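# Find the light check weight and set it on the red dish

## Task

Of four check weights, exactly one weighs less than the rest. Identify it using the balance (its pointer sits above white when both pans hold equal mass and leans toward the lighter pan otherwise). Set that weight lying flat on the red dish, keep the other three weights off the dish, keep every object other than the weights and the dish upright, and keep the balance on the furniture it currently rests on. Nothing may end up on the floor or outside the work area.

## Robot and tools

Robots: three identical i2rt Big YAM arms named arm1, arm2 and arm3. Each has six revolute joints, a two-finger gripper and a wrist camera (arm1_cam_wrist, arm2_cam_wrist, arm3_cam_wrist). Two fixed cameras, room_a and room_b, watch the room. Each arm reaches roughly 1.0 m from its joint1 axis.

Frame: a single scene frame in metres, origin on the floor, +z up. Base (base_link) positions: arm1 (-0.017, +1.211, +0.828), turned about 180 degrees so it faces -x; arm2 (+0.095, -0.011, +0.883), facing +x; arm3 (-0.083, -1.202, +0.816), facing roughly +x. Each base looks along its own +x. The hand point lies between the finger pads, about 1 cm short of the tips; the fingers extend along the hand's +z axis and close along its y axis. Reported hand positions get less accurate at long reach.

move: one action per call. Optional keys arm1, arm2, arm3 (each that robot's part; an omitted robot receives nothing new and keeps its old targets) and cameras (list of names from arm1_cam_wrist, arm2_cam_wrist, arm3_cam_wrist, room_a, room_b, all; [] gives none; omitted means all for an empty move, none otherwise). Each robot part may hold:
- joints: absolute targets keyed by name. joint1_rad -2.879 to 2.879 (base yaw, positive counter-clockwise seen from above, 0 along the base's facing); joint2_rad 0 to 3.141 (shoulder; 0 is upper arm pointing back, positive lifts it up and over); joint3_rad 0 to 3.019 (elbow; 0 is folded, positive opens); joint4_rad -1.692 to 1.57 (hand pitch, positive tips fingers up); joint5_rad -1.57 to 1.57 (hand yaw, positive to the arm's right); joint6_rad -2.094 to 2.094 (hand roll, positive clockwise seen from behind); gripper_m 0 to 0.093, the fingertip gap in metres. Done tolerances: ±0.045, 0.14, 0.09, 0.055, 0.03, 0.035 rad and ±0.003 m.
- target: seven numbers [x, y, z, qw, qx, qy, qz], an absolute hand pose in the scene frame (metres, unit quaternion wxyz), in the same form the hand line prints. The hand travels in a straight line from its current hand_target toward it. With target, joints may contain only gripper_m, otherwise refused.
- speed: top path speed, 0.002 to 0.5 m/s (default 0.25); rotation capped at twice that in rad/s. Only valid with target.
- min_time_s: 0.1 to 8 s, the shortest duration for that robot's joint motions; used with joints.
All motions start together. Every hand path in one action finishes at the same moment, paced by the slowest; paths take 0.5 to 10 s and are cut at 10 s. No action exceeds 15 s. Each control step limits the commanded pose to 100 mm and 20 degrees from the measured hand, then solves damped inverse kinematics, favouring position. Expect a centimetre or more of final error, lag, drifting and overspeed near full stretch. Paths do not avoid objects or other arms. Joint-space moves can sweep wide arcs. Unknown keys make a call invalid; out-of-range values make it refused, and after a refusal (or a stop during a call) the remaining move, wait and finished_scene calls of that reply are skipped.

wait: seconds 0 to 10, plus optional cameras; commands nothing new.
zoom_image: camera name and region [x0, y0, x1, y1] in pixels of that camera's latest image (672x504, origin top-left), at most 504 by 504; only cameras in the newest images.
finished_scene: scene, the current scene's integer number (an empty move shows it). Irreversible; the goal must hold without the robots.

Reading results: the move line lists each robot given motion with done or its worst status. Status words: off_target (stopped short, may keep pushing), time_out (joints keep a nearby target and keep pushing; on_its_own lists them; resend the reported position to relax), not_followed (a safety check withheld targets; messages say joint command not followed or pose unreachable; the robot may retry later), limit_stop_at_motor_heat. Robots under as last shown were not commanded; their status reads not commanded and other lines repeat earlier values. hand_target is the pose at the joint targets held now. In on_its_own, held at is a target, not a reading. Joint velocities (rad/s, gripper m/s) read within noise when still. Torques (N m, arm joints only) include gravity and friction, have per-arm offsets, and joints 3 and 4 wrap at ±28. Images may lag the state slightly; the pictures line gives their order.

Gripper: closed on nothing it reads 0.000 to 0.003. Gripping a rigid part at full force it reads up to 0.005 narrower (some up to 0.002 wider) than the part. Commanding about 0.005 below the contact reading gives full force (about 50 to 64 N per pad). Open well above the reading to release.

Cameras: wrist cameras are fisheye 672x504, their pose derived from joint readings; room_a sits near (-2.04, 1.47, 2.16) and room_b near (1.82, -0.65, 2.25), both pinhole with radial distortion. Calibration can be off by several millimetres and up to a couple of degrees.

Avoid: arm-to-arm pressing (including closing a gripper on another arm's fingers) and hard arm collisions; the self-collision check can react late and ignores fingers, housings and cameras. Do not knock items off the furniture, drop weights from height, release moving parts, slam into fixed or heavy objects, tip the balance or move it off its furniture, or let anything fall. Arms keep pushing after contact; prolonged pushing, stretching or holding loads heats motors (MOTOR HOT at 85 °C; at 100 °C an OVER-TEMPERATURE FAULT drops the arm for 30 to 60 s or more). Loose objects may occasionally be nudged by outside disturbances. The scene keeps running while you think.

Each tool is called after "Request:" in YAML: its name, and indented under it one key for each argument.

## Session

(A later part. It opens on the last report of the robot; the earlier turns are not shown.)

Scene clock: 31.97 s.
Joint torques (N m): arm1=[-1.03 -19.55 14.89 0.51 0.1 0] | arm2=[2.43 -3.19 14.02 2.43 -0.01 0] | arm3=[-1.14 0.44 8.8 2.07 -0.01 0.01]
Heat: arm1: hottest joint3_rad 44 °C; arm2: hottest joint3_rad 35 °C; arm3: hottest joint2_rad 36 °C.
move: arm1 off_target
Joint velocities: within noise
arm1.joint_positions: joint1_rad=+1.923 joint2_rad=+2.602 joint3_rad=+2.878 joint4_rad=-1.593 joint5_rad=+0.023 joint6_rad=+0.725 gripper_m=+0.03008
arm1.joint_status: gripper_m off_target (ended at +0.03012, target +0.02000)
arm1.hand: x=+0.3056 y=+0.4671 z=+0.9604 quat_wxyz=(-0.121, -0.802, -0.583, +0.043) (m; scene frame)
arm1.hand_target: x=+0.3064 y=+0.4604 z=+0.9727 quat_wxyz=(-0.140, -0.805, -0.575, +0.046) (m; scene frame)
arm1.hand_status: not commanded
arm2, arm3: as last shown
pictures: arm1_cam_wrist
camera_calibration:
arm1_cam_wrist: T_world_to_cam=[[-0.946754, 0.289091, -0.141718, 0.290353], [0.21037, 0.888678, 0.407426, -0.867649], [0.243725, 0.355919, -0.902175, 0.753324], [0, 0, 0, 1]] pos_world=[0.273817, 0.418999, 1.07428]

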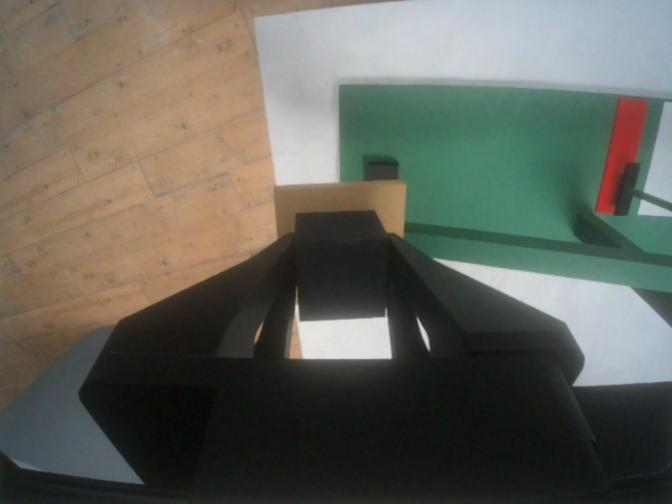

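Request:
move:
  arm1: {"joints":{"joint2_rad":2.40},"min_time_s":1.5}
  cameras: ["arm1_cam_wrist"]

Request:
move:
  arm1: {"joints":{"joint1_rad":-1.34,"joint2_rad":1.7,"joint3_rad":2.0,"joint4_rad":-1.6,"joint5_rad":0,"joint6_rad":0},"min_time_s":3}
  cameras: ["arm1_cam_wrist","room_a","room_b"]

Request:
zoom_image:
  camera: "room_b"
  region: [420, 200, 520, 300]

Scene clock: 38.30 s.
Joint torques (N m): arm1=[-0.79 -22.95 14.61 0.94 0.15 0.05] | arm2=[2.32 -3.31 13.97 2.45 -0.03 0.01] | arm3=[-1.26 0.38 8.8 2.06 0 0.02]
Heat: arm1: hottest joint3_rad 47 °C; arm2: hottest joint3_rad 36 °C; arm3: hottest joint2_rad 36 °C.
move: arm1 done
Joint velocities: within noise
arm1.joint_positions: joint1_rad=+1.923 joint2_rad=+2.441 joint3_rad=+2.878 joint4_rad=-1.593 joint5_rad=+0.023 joint6_rad=+0.725 gripper_m=+0.03008
arm1.joint_status: all done
arm1.hand: x=+0.3024 y=+0.4771 z=+1.0869 quat_wxyz=(-0.199, -0.792, -0.575, +0.059) (m; scene frame)
arm1.hand_target: x=+0.2990 y=+0.4809 z=+1.1441 quat_wxyz=(-0.244, -0.788, -0.562, +0.068) (m; scene frame)
arm1.hand_status: not commanded
arm2, arm3: as last shown
pictures: arm1_cam_wrist
camera_calibration:
arm1_cam_wrist: T_world_to_cam=[[-0.934653, 0.259373, -0.243207, 0.423244], [0.186681, 0.940116, 0.285187, -0.811909], [0.302613, 0.221149, -0.927102, 0.938261], [0, 0, 0, 1]] pos_world=[0.263224, 0.446015, 1.20435]

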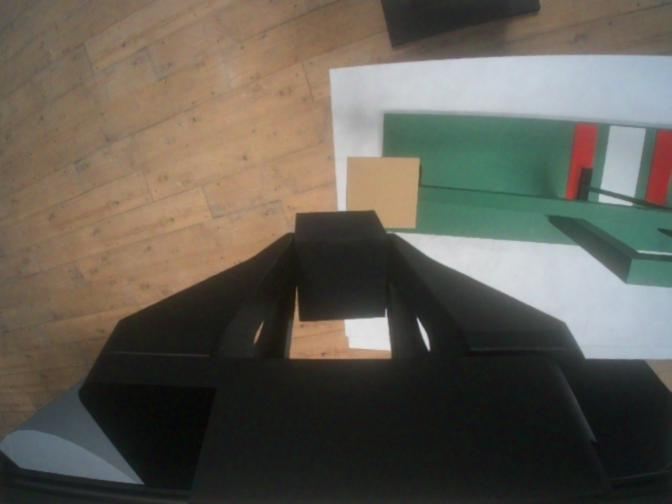

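Scene clock: 42.07 s.
Joint torques (N m): arm1=[0.73 -15.15 11.22 0.5 -0.03 -0.2] | arm2=[2.32 -3.19 14.02 2.48 -0.03 -0.02] | arm3=[-1.2 0.44 8.81 2.06 -0.01 0.01]
Heat: arm1: hottest joint3_rad 47 °C; arm2: hottest joint3_rad 37 °C; arm3: hottest joint2_rad 36 °C.
move: arm1 done
Joint velocities: within noise
arm1.joint_positions: joint1_rad=-1.349 joint2_rad=+1.729 joint3_rad=+1.987 joint4_rad=-1.594 joint5_rad=+0.002 joint6_rad=+0.014 gripper_m=+0.03008
arm1.joint_status: all done
arm1.hand: x=-0.1742 y=+1.7659 z=+1.1764 quat_wxyz=(+0.066, -0.790, +0.603, +0.094) (m; scene frame)
arm1.hand_target: x=-0.1773 y=+1.7586 z=+1.1977 quat_wxyz=(+0.077, -0.795, +0.592, +0.109) (m; scene frame)
arm1.hand_status: not commanded
arm2, arm3: as last shown
pictures: arm1_cam_wrist, room_a, room_b
camera_calibration:
arm1_cam_wrist: T_world_to_cam=[[0.963792, 0.266583, -0.0061589, -0.295638], [0.247189, -0.884539, 0.395586, 1.14274], [0.100009, -0.382786, -0.918408, 1.90132], [0, 0, 0, 1]] pos_world=[-0.187687, 1.81741, 1.29231]

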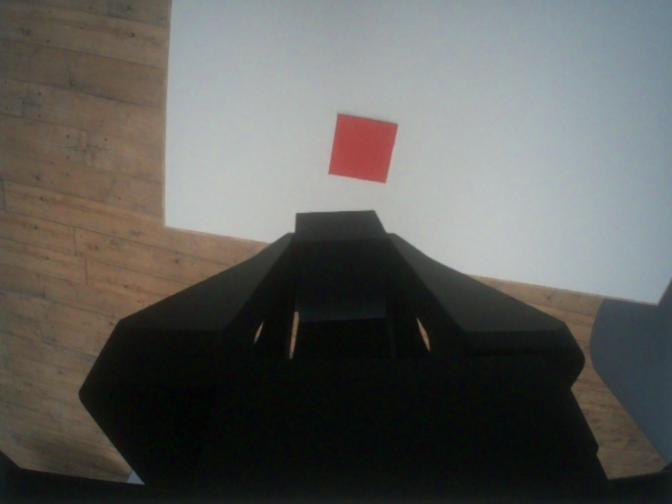

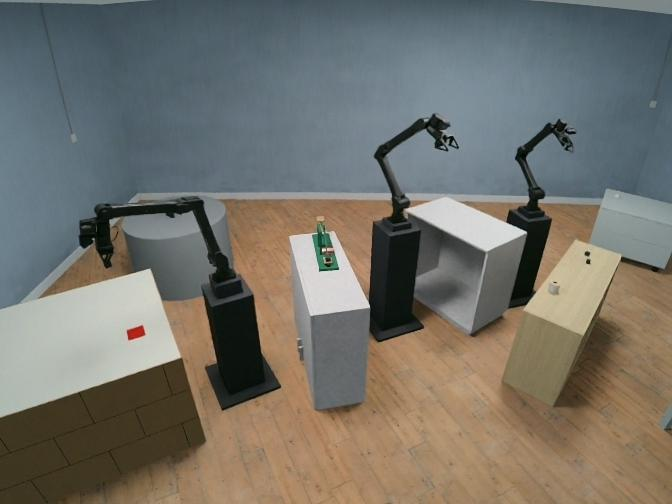

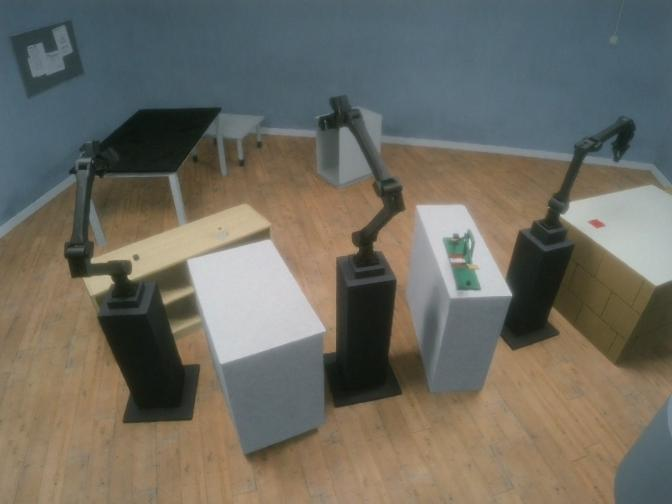

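Scaled by 5.040 from the camera's 672x504 image, which has a finer 960x720 frame.

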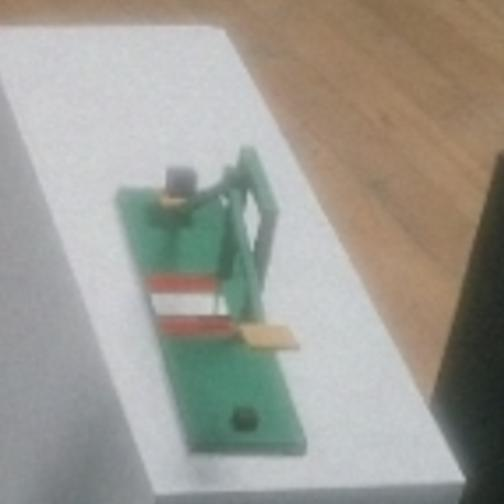

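Request:
move:
  arm1: {"target":[-0.138,1.738,0.80,0.0654,-0.7757,0.6226,0.0815],"speed":0.2}
  cameras: ["arm1_cam_wrist","room_a"]

Request:
zoom_image:
  camera: "room_a"
  region: [80, 250, 230, 370]

Scene clock: 46.00 s.
Joint torques (N m): arm1=[-1.26 -12.45 8.72 1.26 0.12 -0.15] | arm2=[2.14 -3.14 14.04 2.44 -0.01 0] | arm3=[-1.03 0.44 8.77 2.07 -0.01 0.01]
Heat: arm1: hottest joint3_rad 47 °C; arm2: hottest joint3_rad 37 °C; arm3: hottest joint3_rad 37 °C.
move: arm1 off_target
Joint velocities: within noise
arm1.joint_positions: joint1_rad=-1.388 joint2_rad=+1.882 joint3_rad=+1.141 joint4_rad=-0.644 joint5_rad=+0.008 joint6_rad=+0.014 gripper_m=+0.03008
arm1.joint_status: not commanded
arm1.hand: x=-0.1430 y=+1.7259 z=+0.7951 quat_wxyz=(+0.055, -0.780, +0.620, +0.072) (m; scene frame)
arm1.hand_target: x=-0.1379 y=+1.7378 z=+0.8003 quat_wxyz=(+0.065, -0.776, +0.622, +0.081) (m; scene frame)
arm1.hand_status: off_target (0.014 m and 1.7 deg from the pose sent, 0.379 m and 3.2 deg at the start)
arm2, arm3: as last shown
pictures: arm1_cam_wrist, room_a
camera_calibration:
arm1_cam_wrist: T_world_to_cam=[[0.973659, 0.228011, -0.0001606, -0.25411], [0.20484, -0.874404, 0.43984, 1.19175], [0.100148, -0.428287, -0.898076, 1.59514], [0, 0, 0, 1]] pos_world=[-0.156451, 1.78319, 0.908333]

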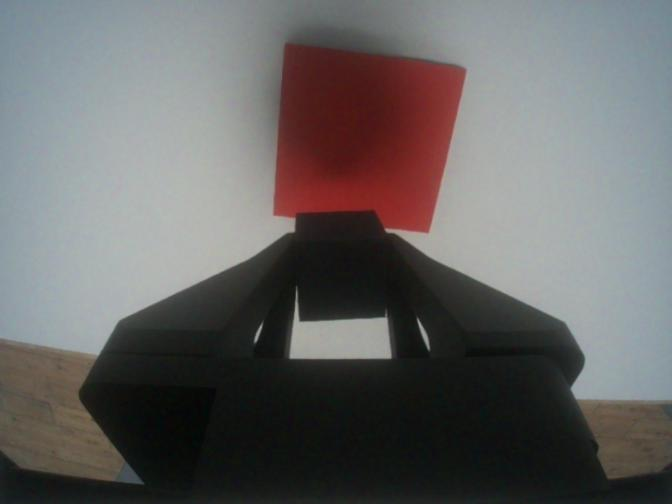

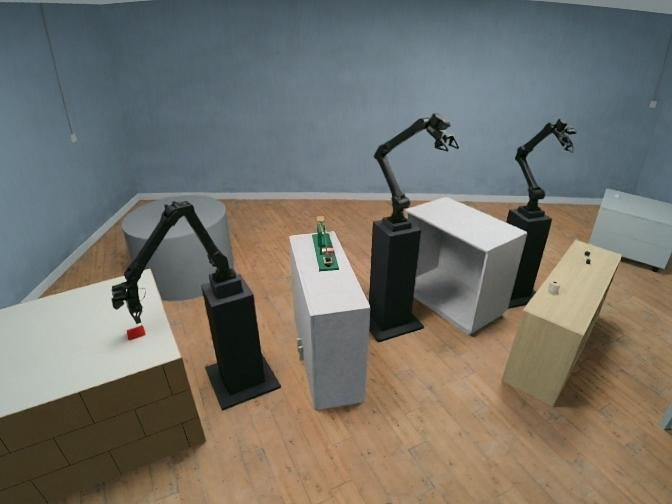

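Scaled by 3.360 from the camera's 672x504 image, which has a finer 960x720 frame.

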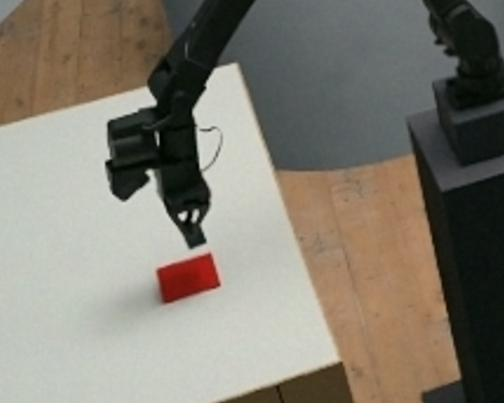

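Request:
move:
  arm1: {"target":[-0.132,1.761,0.735,0.0654,-0.7757,0.6226,0.0815],"speed":0.12}

Scene clock: 47.50 s.
Joint torques (N m): arm1=[-1.38 -12.34 10.19 1.14 0.05 -0.23] | arm2=[2.37 -3.19 14.05 2.39 0 0] | arm3=[-1.2 0.44 8.8 2.04 0 0.01]
Heat: arm1: hottest joint3_rad 46 °C; arm2: hottest joint3_rad 37 °C; arm3: hottest joint3_rad 37 °C.
move: arm1 off_target
Joint velocities: within noise
arm1.joint_positions: joint1_rad=-1.409 joint2_rad=+2.027 joint3_rad=+1.158 joint4_rad=-0.529 joint5_rad=+0.006 joint6_rad=+0.003 gripper_m=+0.03008
arm1.joint_status: not commanded
arm1.hand: x=-0.1351 y=+1.7367 z=+0.7311 quat_wxyz=(+0.052, -0.777, +0.623, +0.067) (m; scene frame)
arm1.hand_target: x=-0.1317 y=+1.7601 z=+0.7359 quat_wxyz=(+0.066, -0.776, +0.623, +0.081) (m; scene frame)
arm1.hand_status: off_target (0.025 m and 2.3 deg from the pose sent, 0.070 m and 1.7 deg at the start)
arm2: as last shown
arm3.joint_positions: joint1_rad=-0.065 joint2_rad=+0.649 joint3_rad=+1.390 joint4_rad=-1.161 joint5_rad=-0.034 joint6_rad=-0.702 gripper_m=+0.09396
arm3.joint_status: not commanded
arm3.hand: x=-0.3410 y=-1.1470 z=+1.3892 quat_wxyz=(-0.236, +0.811, +0.203, -0.495) (m; scene frame)
arm3.hand_target: x=-0.3379 y=-1.1478 z=+1.4005 quat_wxyz=(-0.241, +0.805, +0.201, -0.504) (m; scene frame)
arm3.hand_status: not commanded
pictures: none

Request:
move:
  arm1: {"target":[-0.132,1.776,0.715,0.0654,-0.7757,0.6226,0.0815],"speed":0.08}
  cameras: ["arm1_cam_wrist","room_a"]

Request:
zoom_image:
  camera: "room_a"
  region: [100, 270, 180, 350]

Scene clock: 48.83 s.
Joint torques (N m): arm1=[-2.02 -10.64 9.8 1.32 -0.01 -0.21] | arm2=[2.14 -3.08 14.04 2.51 -0.01 0] | arm3=[-1.2 0.44 8.8 2.07 -0.01 0.01]
Heat: arm1: hottest joint3_rad 46 °C; arm2: hottest joint3_rad 38 °C; arm3: hottest joint3_rad 37 °C.
move: arm1 off_target
Joint velocities: within noise
arm1.joint_positions: joint1_rad=-1.412 joint2_rad=+2.061 joint3_rad=+1.213 joint4_rad=-0.512 joint5_rad=+0.006 joint6_rad=-0.003 gripper_m=+0.03008
arm1.joint_status: not commanded
arm1.hand: x=-0.1390 y=+1.7624 z=+0.7301 quat_wxyz=(+0.064, -0.776, +0.622, +0.082) (m; scene frame)
arm1.hand_target: x=-0.1317 y=+1.7750 z=+0.7155 quat_wxyz=(+0.066, -0.776, +0.623, +0.082) (m; scene frame)
arm1.hand_status: off_target (0.021 m and 0.2 deg from the pose sent, 0.043 m and 2.3 deg at the start)
arm2, arm3: as last shown
pictures: arm1_cam_wrist, room_a
camera_calibration:
arm1_cam_wrist: T_world_to_cam=[[0.975304, 0.220862, 0.00114321, -0.254569], [0.200327, -0.886778, 0.416527, 1.28966], [0.0930088, -0.406011, -0.909123, 1.51988], [0, 0, 0, 1]] pos_world=[-0.151433, 1.81696, 0.844875]

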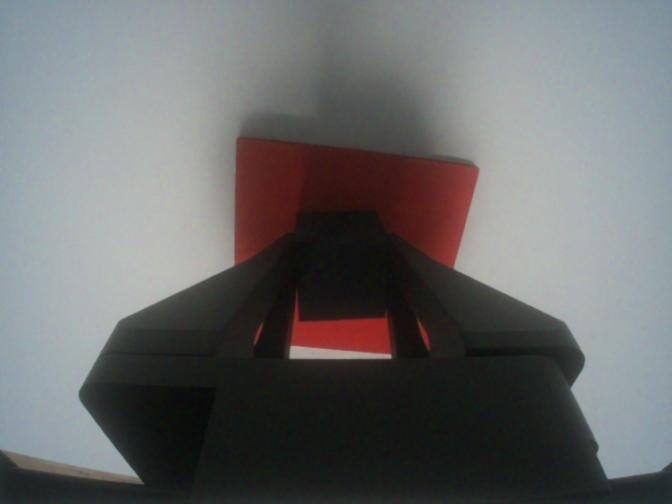

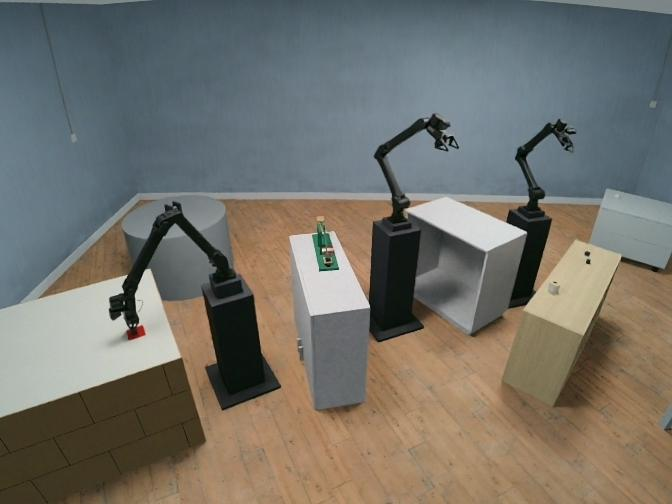

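Scaled by 6.300 from the camera's 672x504 image, which has a finer 960x720 frame.

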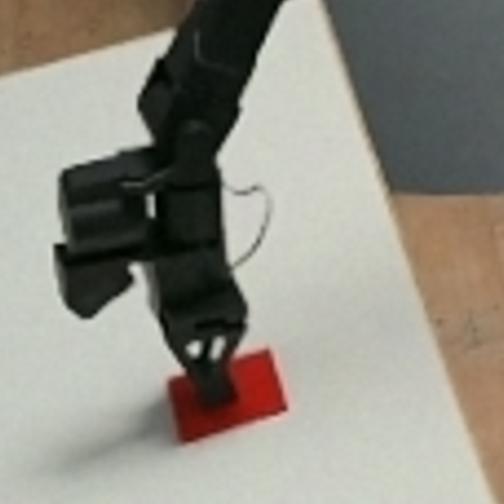

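Request:
move:
  arm1: {"target":[-0.132,1.768,0.704,0.0654,-0.7757,0.6226,0.0815],"speed":0.05}
  cameras: ["arm1_cam_wrist"]

Request:
zoom_image:
  camera: "arm1_cam_wrist"
  region: [220, 120, 490, 370]

Scene clock: 50.33 s.
Joint torques (N m): arm1=[-1.67 -9.88 7.62 2.54 0.02 -0.19] | arm2=[2.32 -3.25 14.04 2.45 -0.03 0] | arm3=[-1.26 0.44 8.8 2.06 -0.01 0.02]
Heat: arm1: hottest joint3_rad 46 °C; arm2: hottest joint3_rad 38 °C; arm3: hottest joint3_rad 37 °C.
move: arm1 off_target
Joint velocities: within noise
arm1.joint_positions: joint1_rad=-1.412 joint2_rad=+2.061 joint3_rad=+1.212 joint4_rad=-0.506 joint5_rad=+0.006 joint6_rad=-0.003 gripper_m=+0.03008
arm1.joint_status: not commanded
arm1.hand: x=-0.1391 y=+1.7629 z=+0.7299 quat_wxyz=(+0.065, -0.776, +0.621, +0.083) (m; scene frame)
arm1.hand_target: x=-0.1317 y=+1.7663 z=+0.7051 quat_wxyz=(+0.065, -0.776, +0.623, +0.081) (m; scene frame)
arm1.hand_status: off_target (0.027 m and 0.2 deg from the pose sent, 0.028 m and 0.2 deg at the start)
arm2, arm3: as last shown
pictures: arm1_cam_wrist
camera_calibration:
arm1_cam_wrist: T_world_to_cam=[[0.975307, 0.22085, 0.0012215, -0.254613], [0.200638, -0.888332, 0.41305, 1.29546], [0.0923073, -0.402605, -0.910708, 1.51493], [0, 0, 0, 1]] pos_world=[-0.151432, 1.81695, 0.844881]

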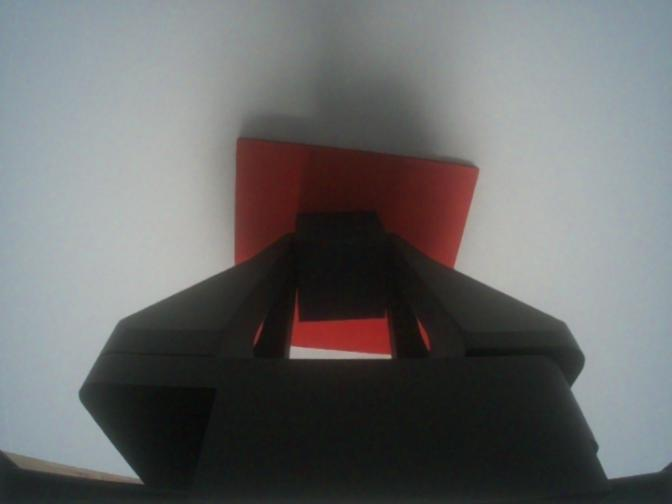

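Scaled by 1.867 from the camera's 672x504 image, which has a finer 960x720 frame.

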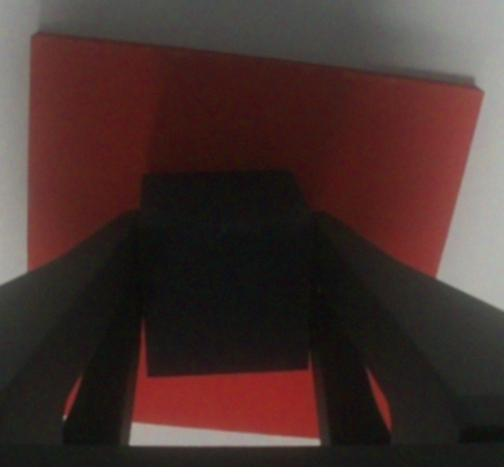

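Request:
move:
  arm1: {"target":[-0.134,1.762,0.690,0.0654,-0.7757,0.6226,0.0815],"speed":0.05}
  cameras: ["room_a"]

Request:
zoom_image:
  camera: "room_a"
  region: [110, 300, 160, 350]

Scene clock: 51.63 s.
Joint torques (N m): arm1=[-0.85 -8.47 6.93 3.11 0.06 -0.19] | arm2=[2.2 -3.08 14.09 2.43 -0.01 -0.01] | arm3=[-1.32 0.56 8.79 2.11 -0.01 0.01]
Heat: arm1: hottest joint3_rad 46 °C; arm2: hottest joint3_rad 38 °C; arm3: hottest joint3_rad 37 °C.
move: arm1 off_target
Joint velocities: within noise
arm1.joint_positions: joint1_rad=-1.412 joint2_rad=+2.060 joint3_rad=+1.199 joint4_rad=-0.484 joint5_rad=+0.006 joint6_rad=-0.003 gripper_m=+0.03008
arm1.joint_status: not commanded
arm1.hand: x=-0.1388 y=+1.7618 z=+0.7276 quat_wxyz=(+0.069, -0.776, +0.621, +0.087) (m; scene frame)
arm1.hand_target: x=-0.1335 y=+1.7594 z=+0.6923 quat_wxyz=(+0.065, -0.776, +0.623, +0.081) (m; scene frame)
arm1.hand_status: off_target (0.038 m and 0.8 deg from the pose sent, 0.040 m and 0.2 deg at the start)
arm2.joint_positions: joint1_rad=+0.288 joint2_rad=+0.908 joint3_rad=+1.555 joint4_rad=-1.062 joint5_rad=-0.001 joint6_rad=+0.008 gripper_m=+0.09399
arm2.joint_status: not commanded
arm2.hand: x=-0.2710 y=-0.1074 z=+1.4811 quat_wxyz=(+0.061, +0.834, +0.100, -0.539) (m; scene frame)
arm2.hand_target: x=-0.2606 y=-0.1099 z=+1.5109 quat_wxyz=(+0.066, +0.815, +0.106, -0.567) (m; scene frame)
arm2.hand_status: not commanded
arm3: as last shown
pictures: room_a

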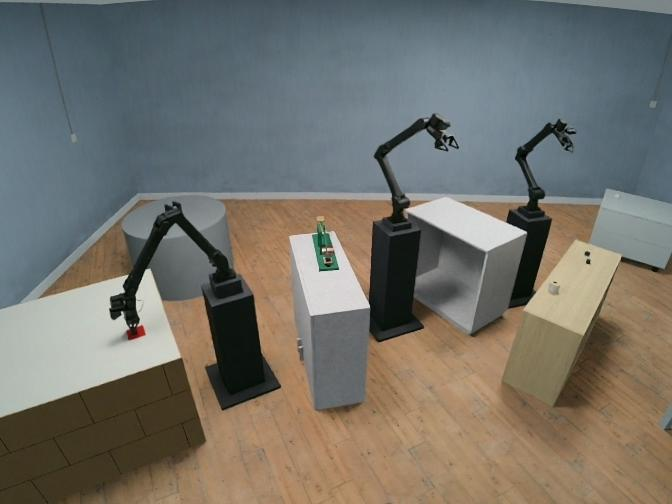

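Scaled by 10.080 from the camera's 672x504 image, which has a finer 960x720 frame.

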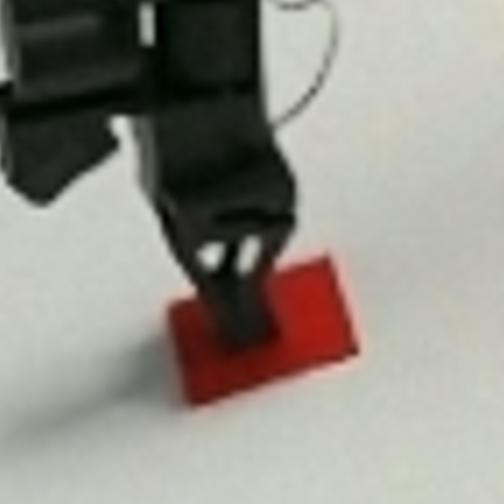

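Request:
move:
  arm1: {"target":[-0.134,1.766,0.722,0.0654,-0.7757,0.6226,0.0815],"speed":0.08}

Request:
move:
  arm1: {"joints":{"gripper_m":0.05}}
  cameras: ["arm1_cam_wrist"]

Request:
zoom_image:
  camera: "arm1_cam_wrist"
  region: [220, 120, 490, 370]

Scene clock: 52.80 s.
Joint torques (N m): arm1=[-0.97 -11.93 8.4 0.5 0.07 -0.14] | arm2=[2.43 -3.08 14.01 2.45 -0.02 0] | arm3=[-1.26 0.38 8.79 2.09 -0.01 0.01]
Heat: arm1: hottest joint3_rad 46 °C; arm2: hottest joint3_rad 38 °C; arm3: hottest joint3_rad 37 °C.
move: arm1 done
Joint velocities: within noise
arm1.joint_positions: joint1_rad=-1.412 joint2_rad=+2.057 joint3_rad=+1.200 joint4_rad=-0.490 joint5_rad=+0.006 joint6_rad=-0.003 gripper_m=+0.03008
arm1.joint_status: not commanded
arm1.hand: x=-0.1387 y=+1.7612 z=+0.7292 quat_wxyz=(+0.068, -0.776, +0.621, +0.086) (m; scene frame)
arm1.hand_target: x=-0.1339 y=+1.7657 z=+0.7221 quat_wxyz=(+0.065, -0.776, +0.623, +0.082) (m; scene frame)
arm1.hand_status: done (0.010 m and 0.6 deg from the pose sent, 0.009 m and 0.8 deg at the start)
arm2, arm3: as last shown
pictures: none

Scene clock: 53.43 s.
Joint torques (N m): arm1=[-0.67 -12.92 8.31 0.49 0.07 -0.18] | arm2=[2.32 -3.19 14.09 2.45 -0.03 0.01] | arm3=[-1.2 0.32 8.77 2.07 0 0.02]
Heat: arm1: hottest joint3_rad 46 °C; arm2: hottest joint3_rad 38 °C; arm3: hottest joint3_rad 37 °C.
move: arm1 done
Joint velocities: within noise
arm1.joint_positions: joint1_rad=-1.412 joint2_rad=+2.070 joint3_rad=+1.200 joint4_rad=-0.492 joint5_rad=+0.006 joint6_rad=-0.003 gripper_m=+0.04989
arm1.joint_status: all done
arm1.hand: x=-0.1381 y=+1.7583 z=+0.7224 quat_wxyz=(+0.064, -0.777, +0.622, +0.081) (m; scene frame)
arm1.hand_target: x=-0.1340 y=+1.7657 z=+0.7222 quat_wxyz=(+0.065, -0.776, +0.622, +0.082) (m; scene frame)
arm1.hand_status: not commanded
arm2, arm3: as last shown
pictures: arm1_cam_wrist
camera_calibration:
arm1_cam_wrist: T_world_to_cam=[[0.975311, 0.220834, 0.00117337, -0.254431], [0.200114, -0.886021, 0.418236, 1.28637], [0.0934004, -0.407675, -0.908338, 1.51351], [0, 0, 0, 1]] pos_world=[-0.150634, 1.81296, 0.837072]

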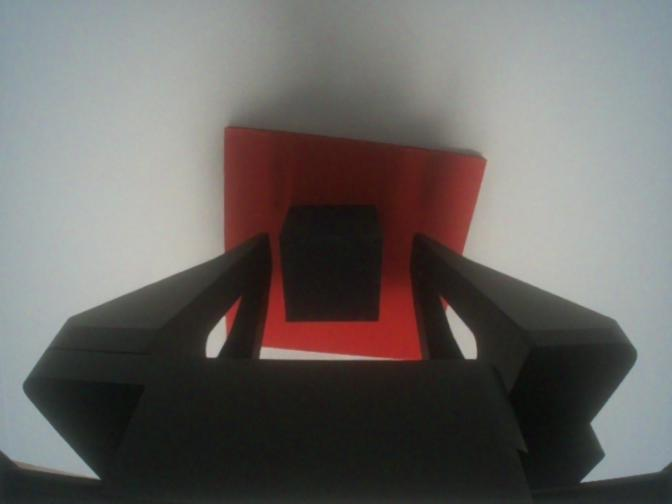

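Scaled by 1.867 from the camera's 672x504 image, which has a finer 960x720 frame.

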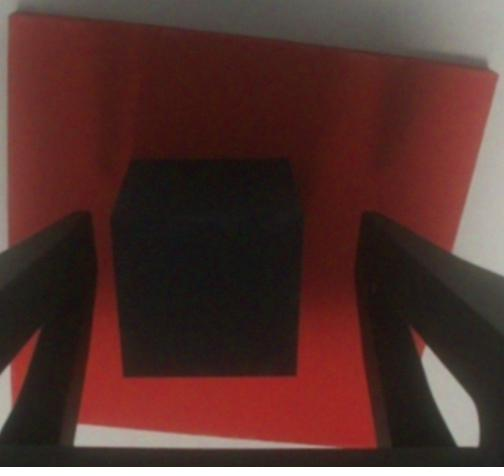

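Released, flat. Retract upward along the hand axis.

Request:
move:
  arm1: {"target":[-0.140,1.772,0.85,0.0654,-0.7757,0.6226,0.0815],"speed":0.15}
  cameras: ["arm1_cam_wrist","room_b"]

Request:
zoom_image:
  camera: "arm1_cam_wrist"
  region: [220, 40, 490, 290]

Request:
zoom_image:
  camera: "room_b"
  region: [400, 180, 640, 320]

Scene clock: 55.23 s.
Joint torques (N m): arm1=[-0.26 -14.56 11.79 0.34 0.12 -0.07] | arm2=[2.37 -3.37 14.12 2.44 -0.02 0.01] | arm3=[-1.08 0.5 8.79 2.07 -0.01 0.02]
Heat: arm1: hottest joint3_rad 46 °C; arm2: hottest joint3_rad 39 °C; arm3: hottest joint3_rad 37 °C.
move: arm1 off_target
Joint velocities: within noise
arm1.joint_positions: joint1_rad=-1.412 joint2_rad=+1.893 joint3_rad=+1.258 joint4_rad=-0.781 joint5_rad=+0.006 joint6_rad=-0.003 gripper_m=+0.04993
arm1.joint_status: not commanded
arm1.hand: x=-0.1355 y=+1.7502 z=+0.8229 quat_wxyz=(+0.047, -0.779, +0.623, +0.059) (m; scene frame)
arm1.hand_target: x=-0.1399 y=+1.7708 z=+0.8503 quat_wxyz=(+0.065, -0.776, +0.622, +0.082) (m; scene frame)
arm1.hand_status: off_target (0.035 m and 3.3 deg from the pose sent, 0.128 m and 0.3 deg at the start)
arm2, arm3: as last shown
pictures: arm1_cam_wrist, room_b
camera_calibration:
arm1_cam_wrist: T_world_to_cam=[[0.975199, 0.221328, 0.00101449, -0.25611], [0.195189, -0.862172, 0.467504, 1.1537], [0.104346, -0.455711, -0.88399, 1.66674], [0, 0, 0, 1]] pos_world=[-0.14935, 1.81093, 0.934281]

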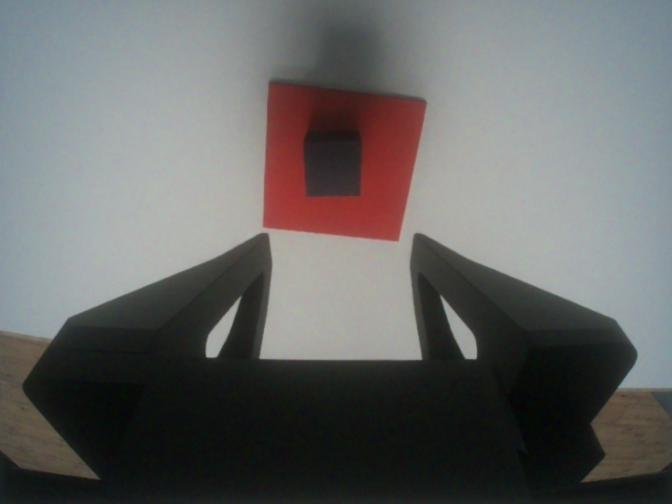

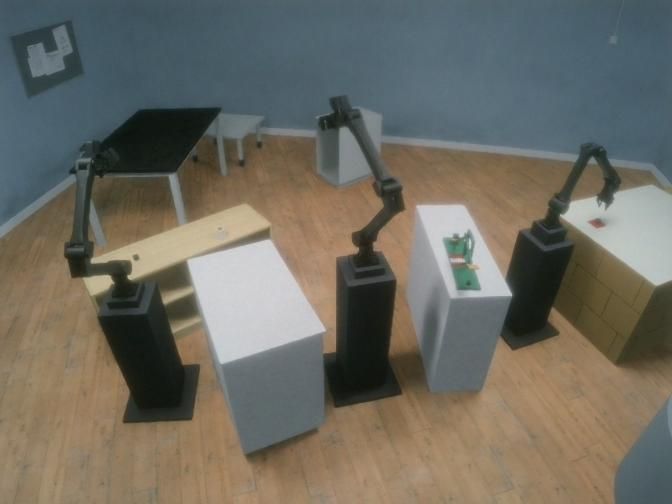

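Scaled by 1.867 from the camera's 672x504 image, which has a finer 960x720 frame.

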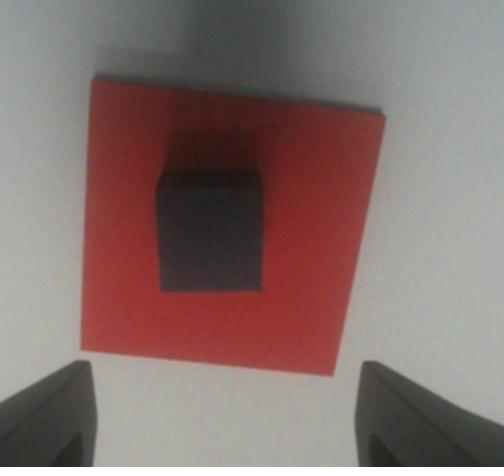

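Scaled by 2.100 from the camera's 672x504 image, which has a finer 960x720 frame.

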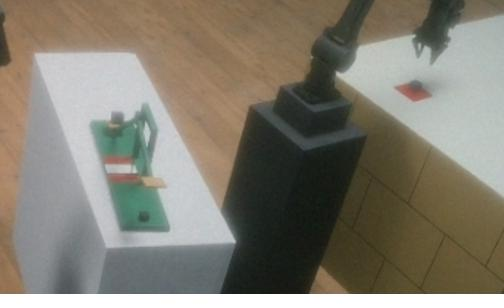

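Request:
finished_scene:
  scene: 1

The scene is finished: the task was done.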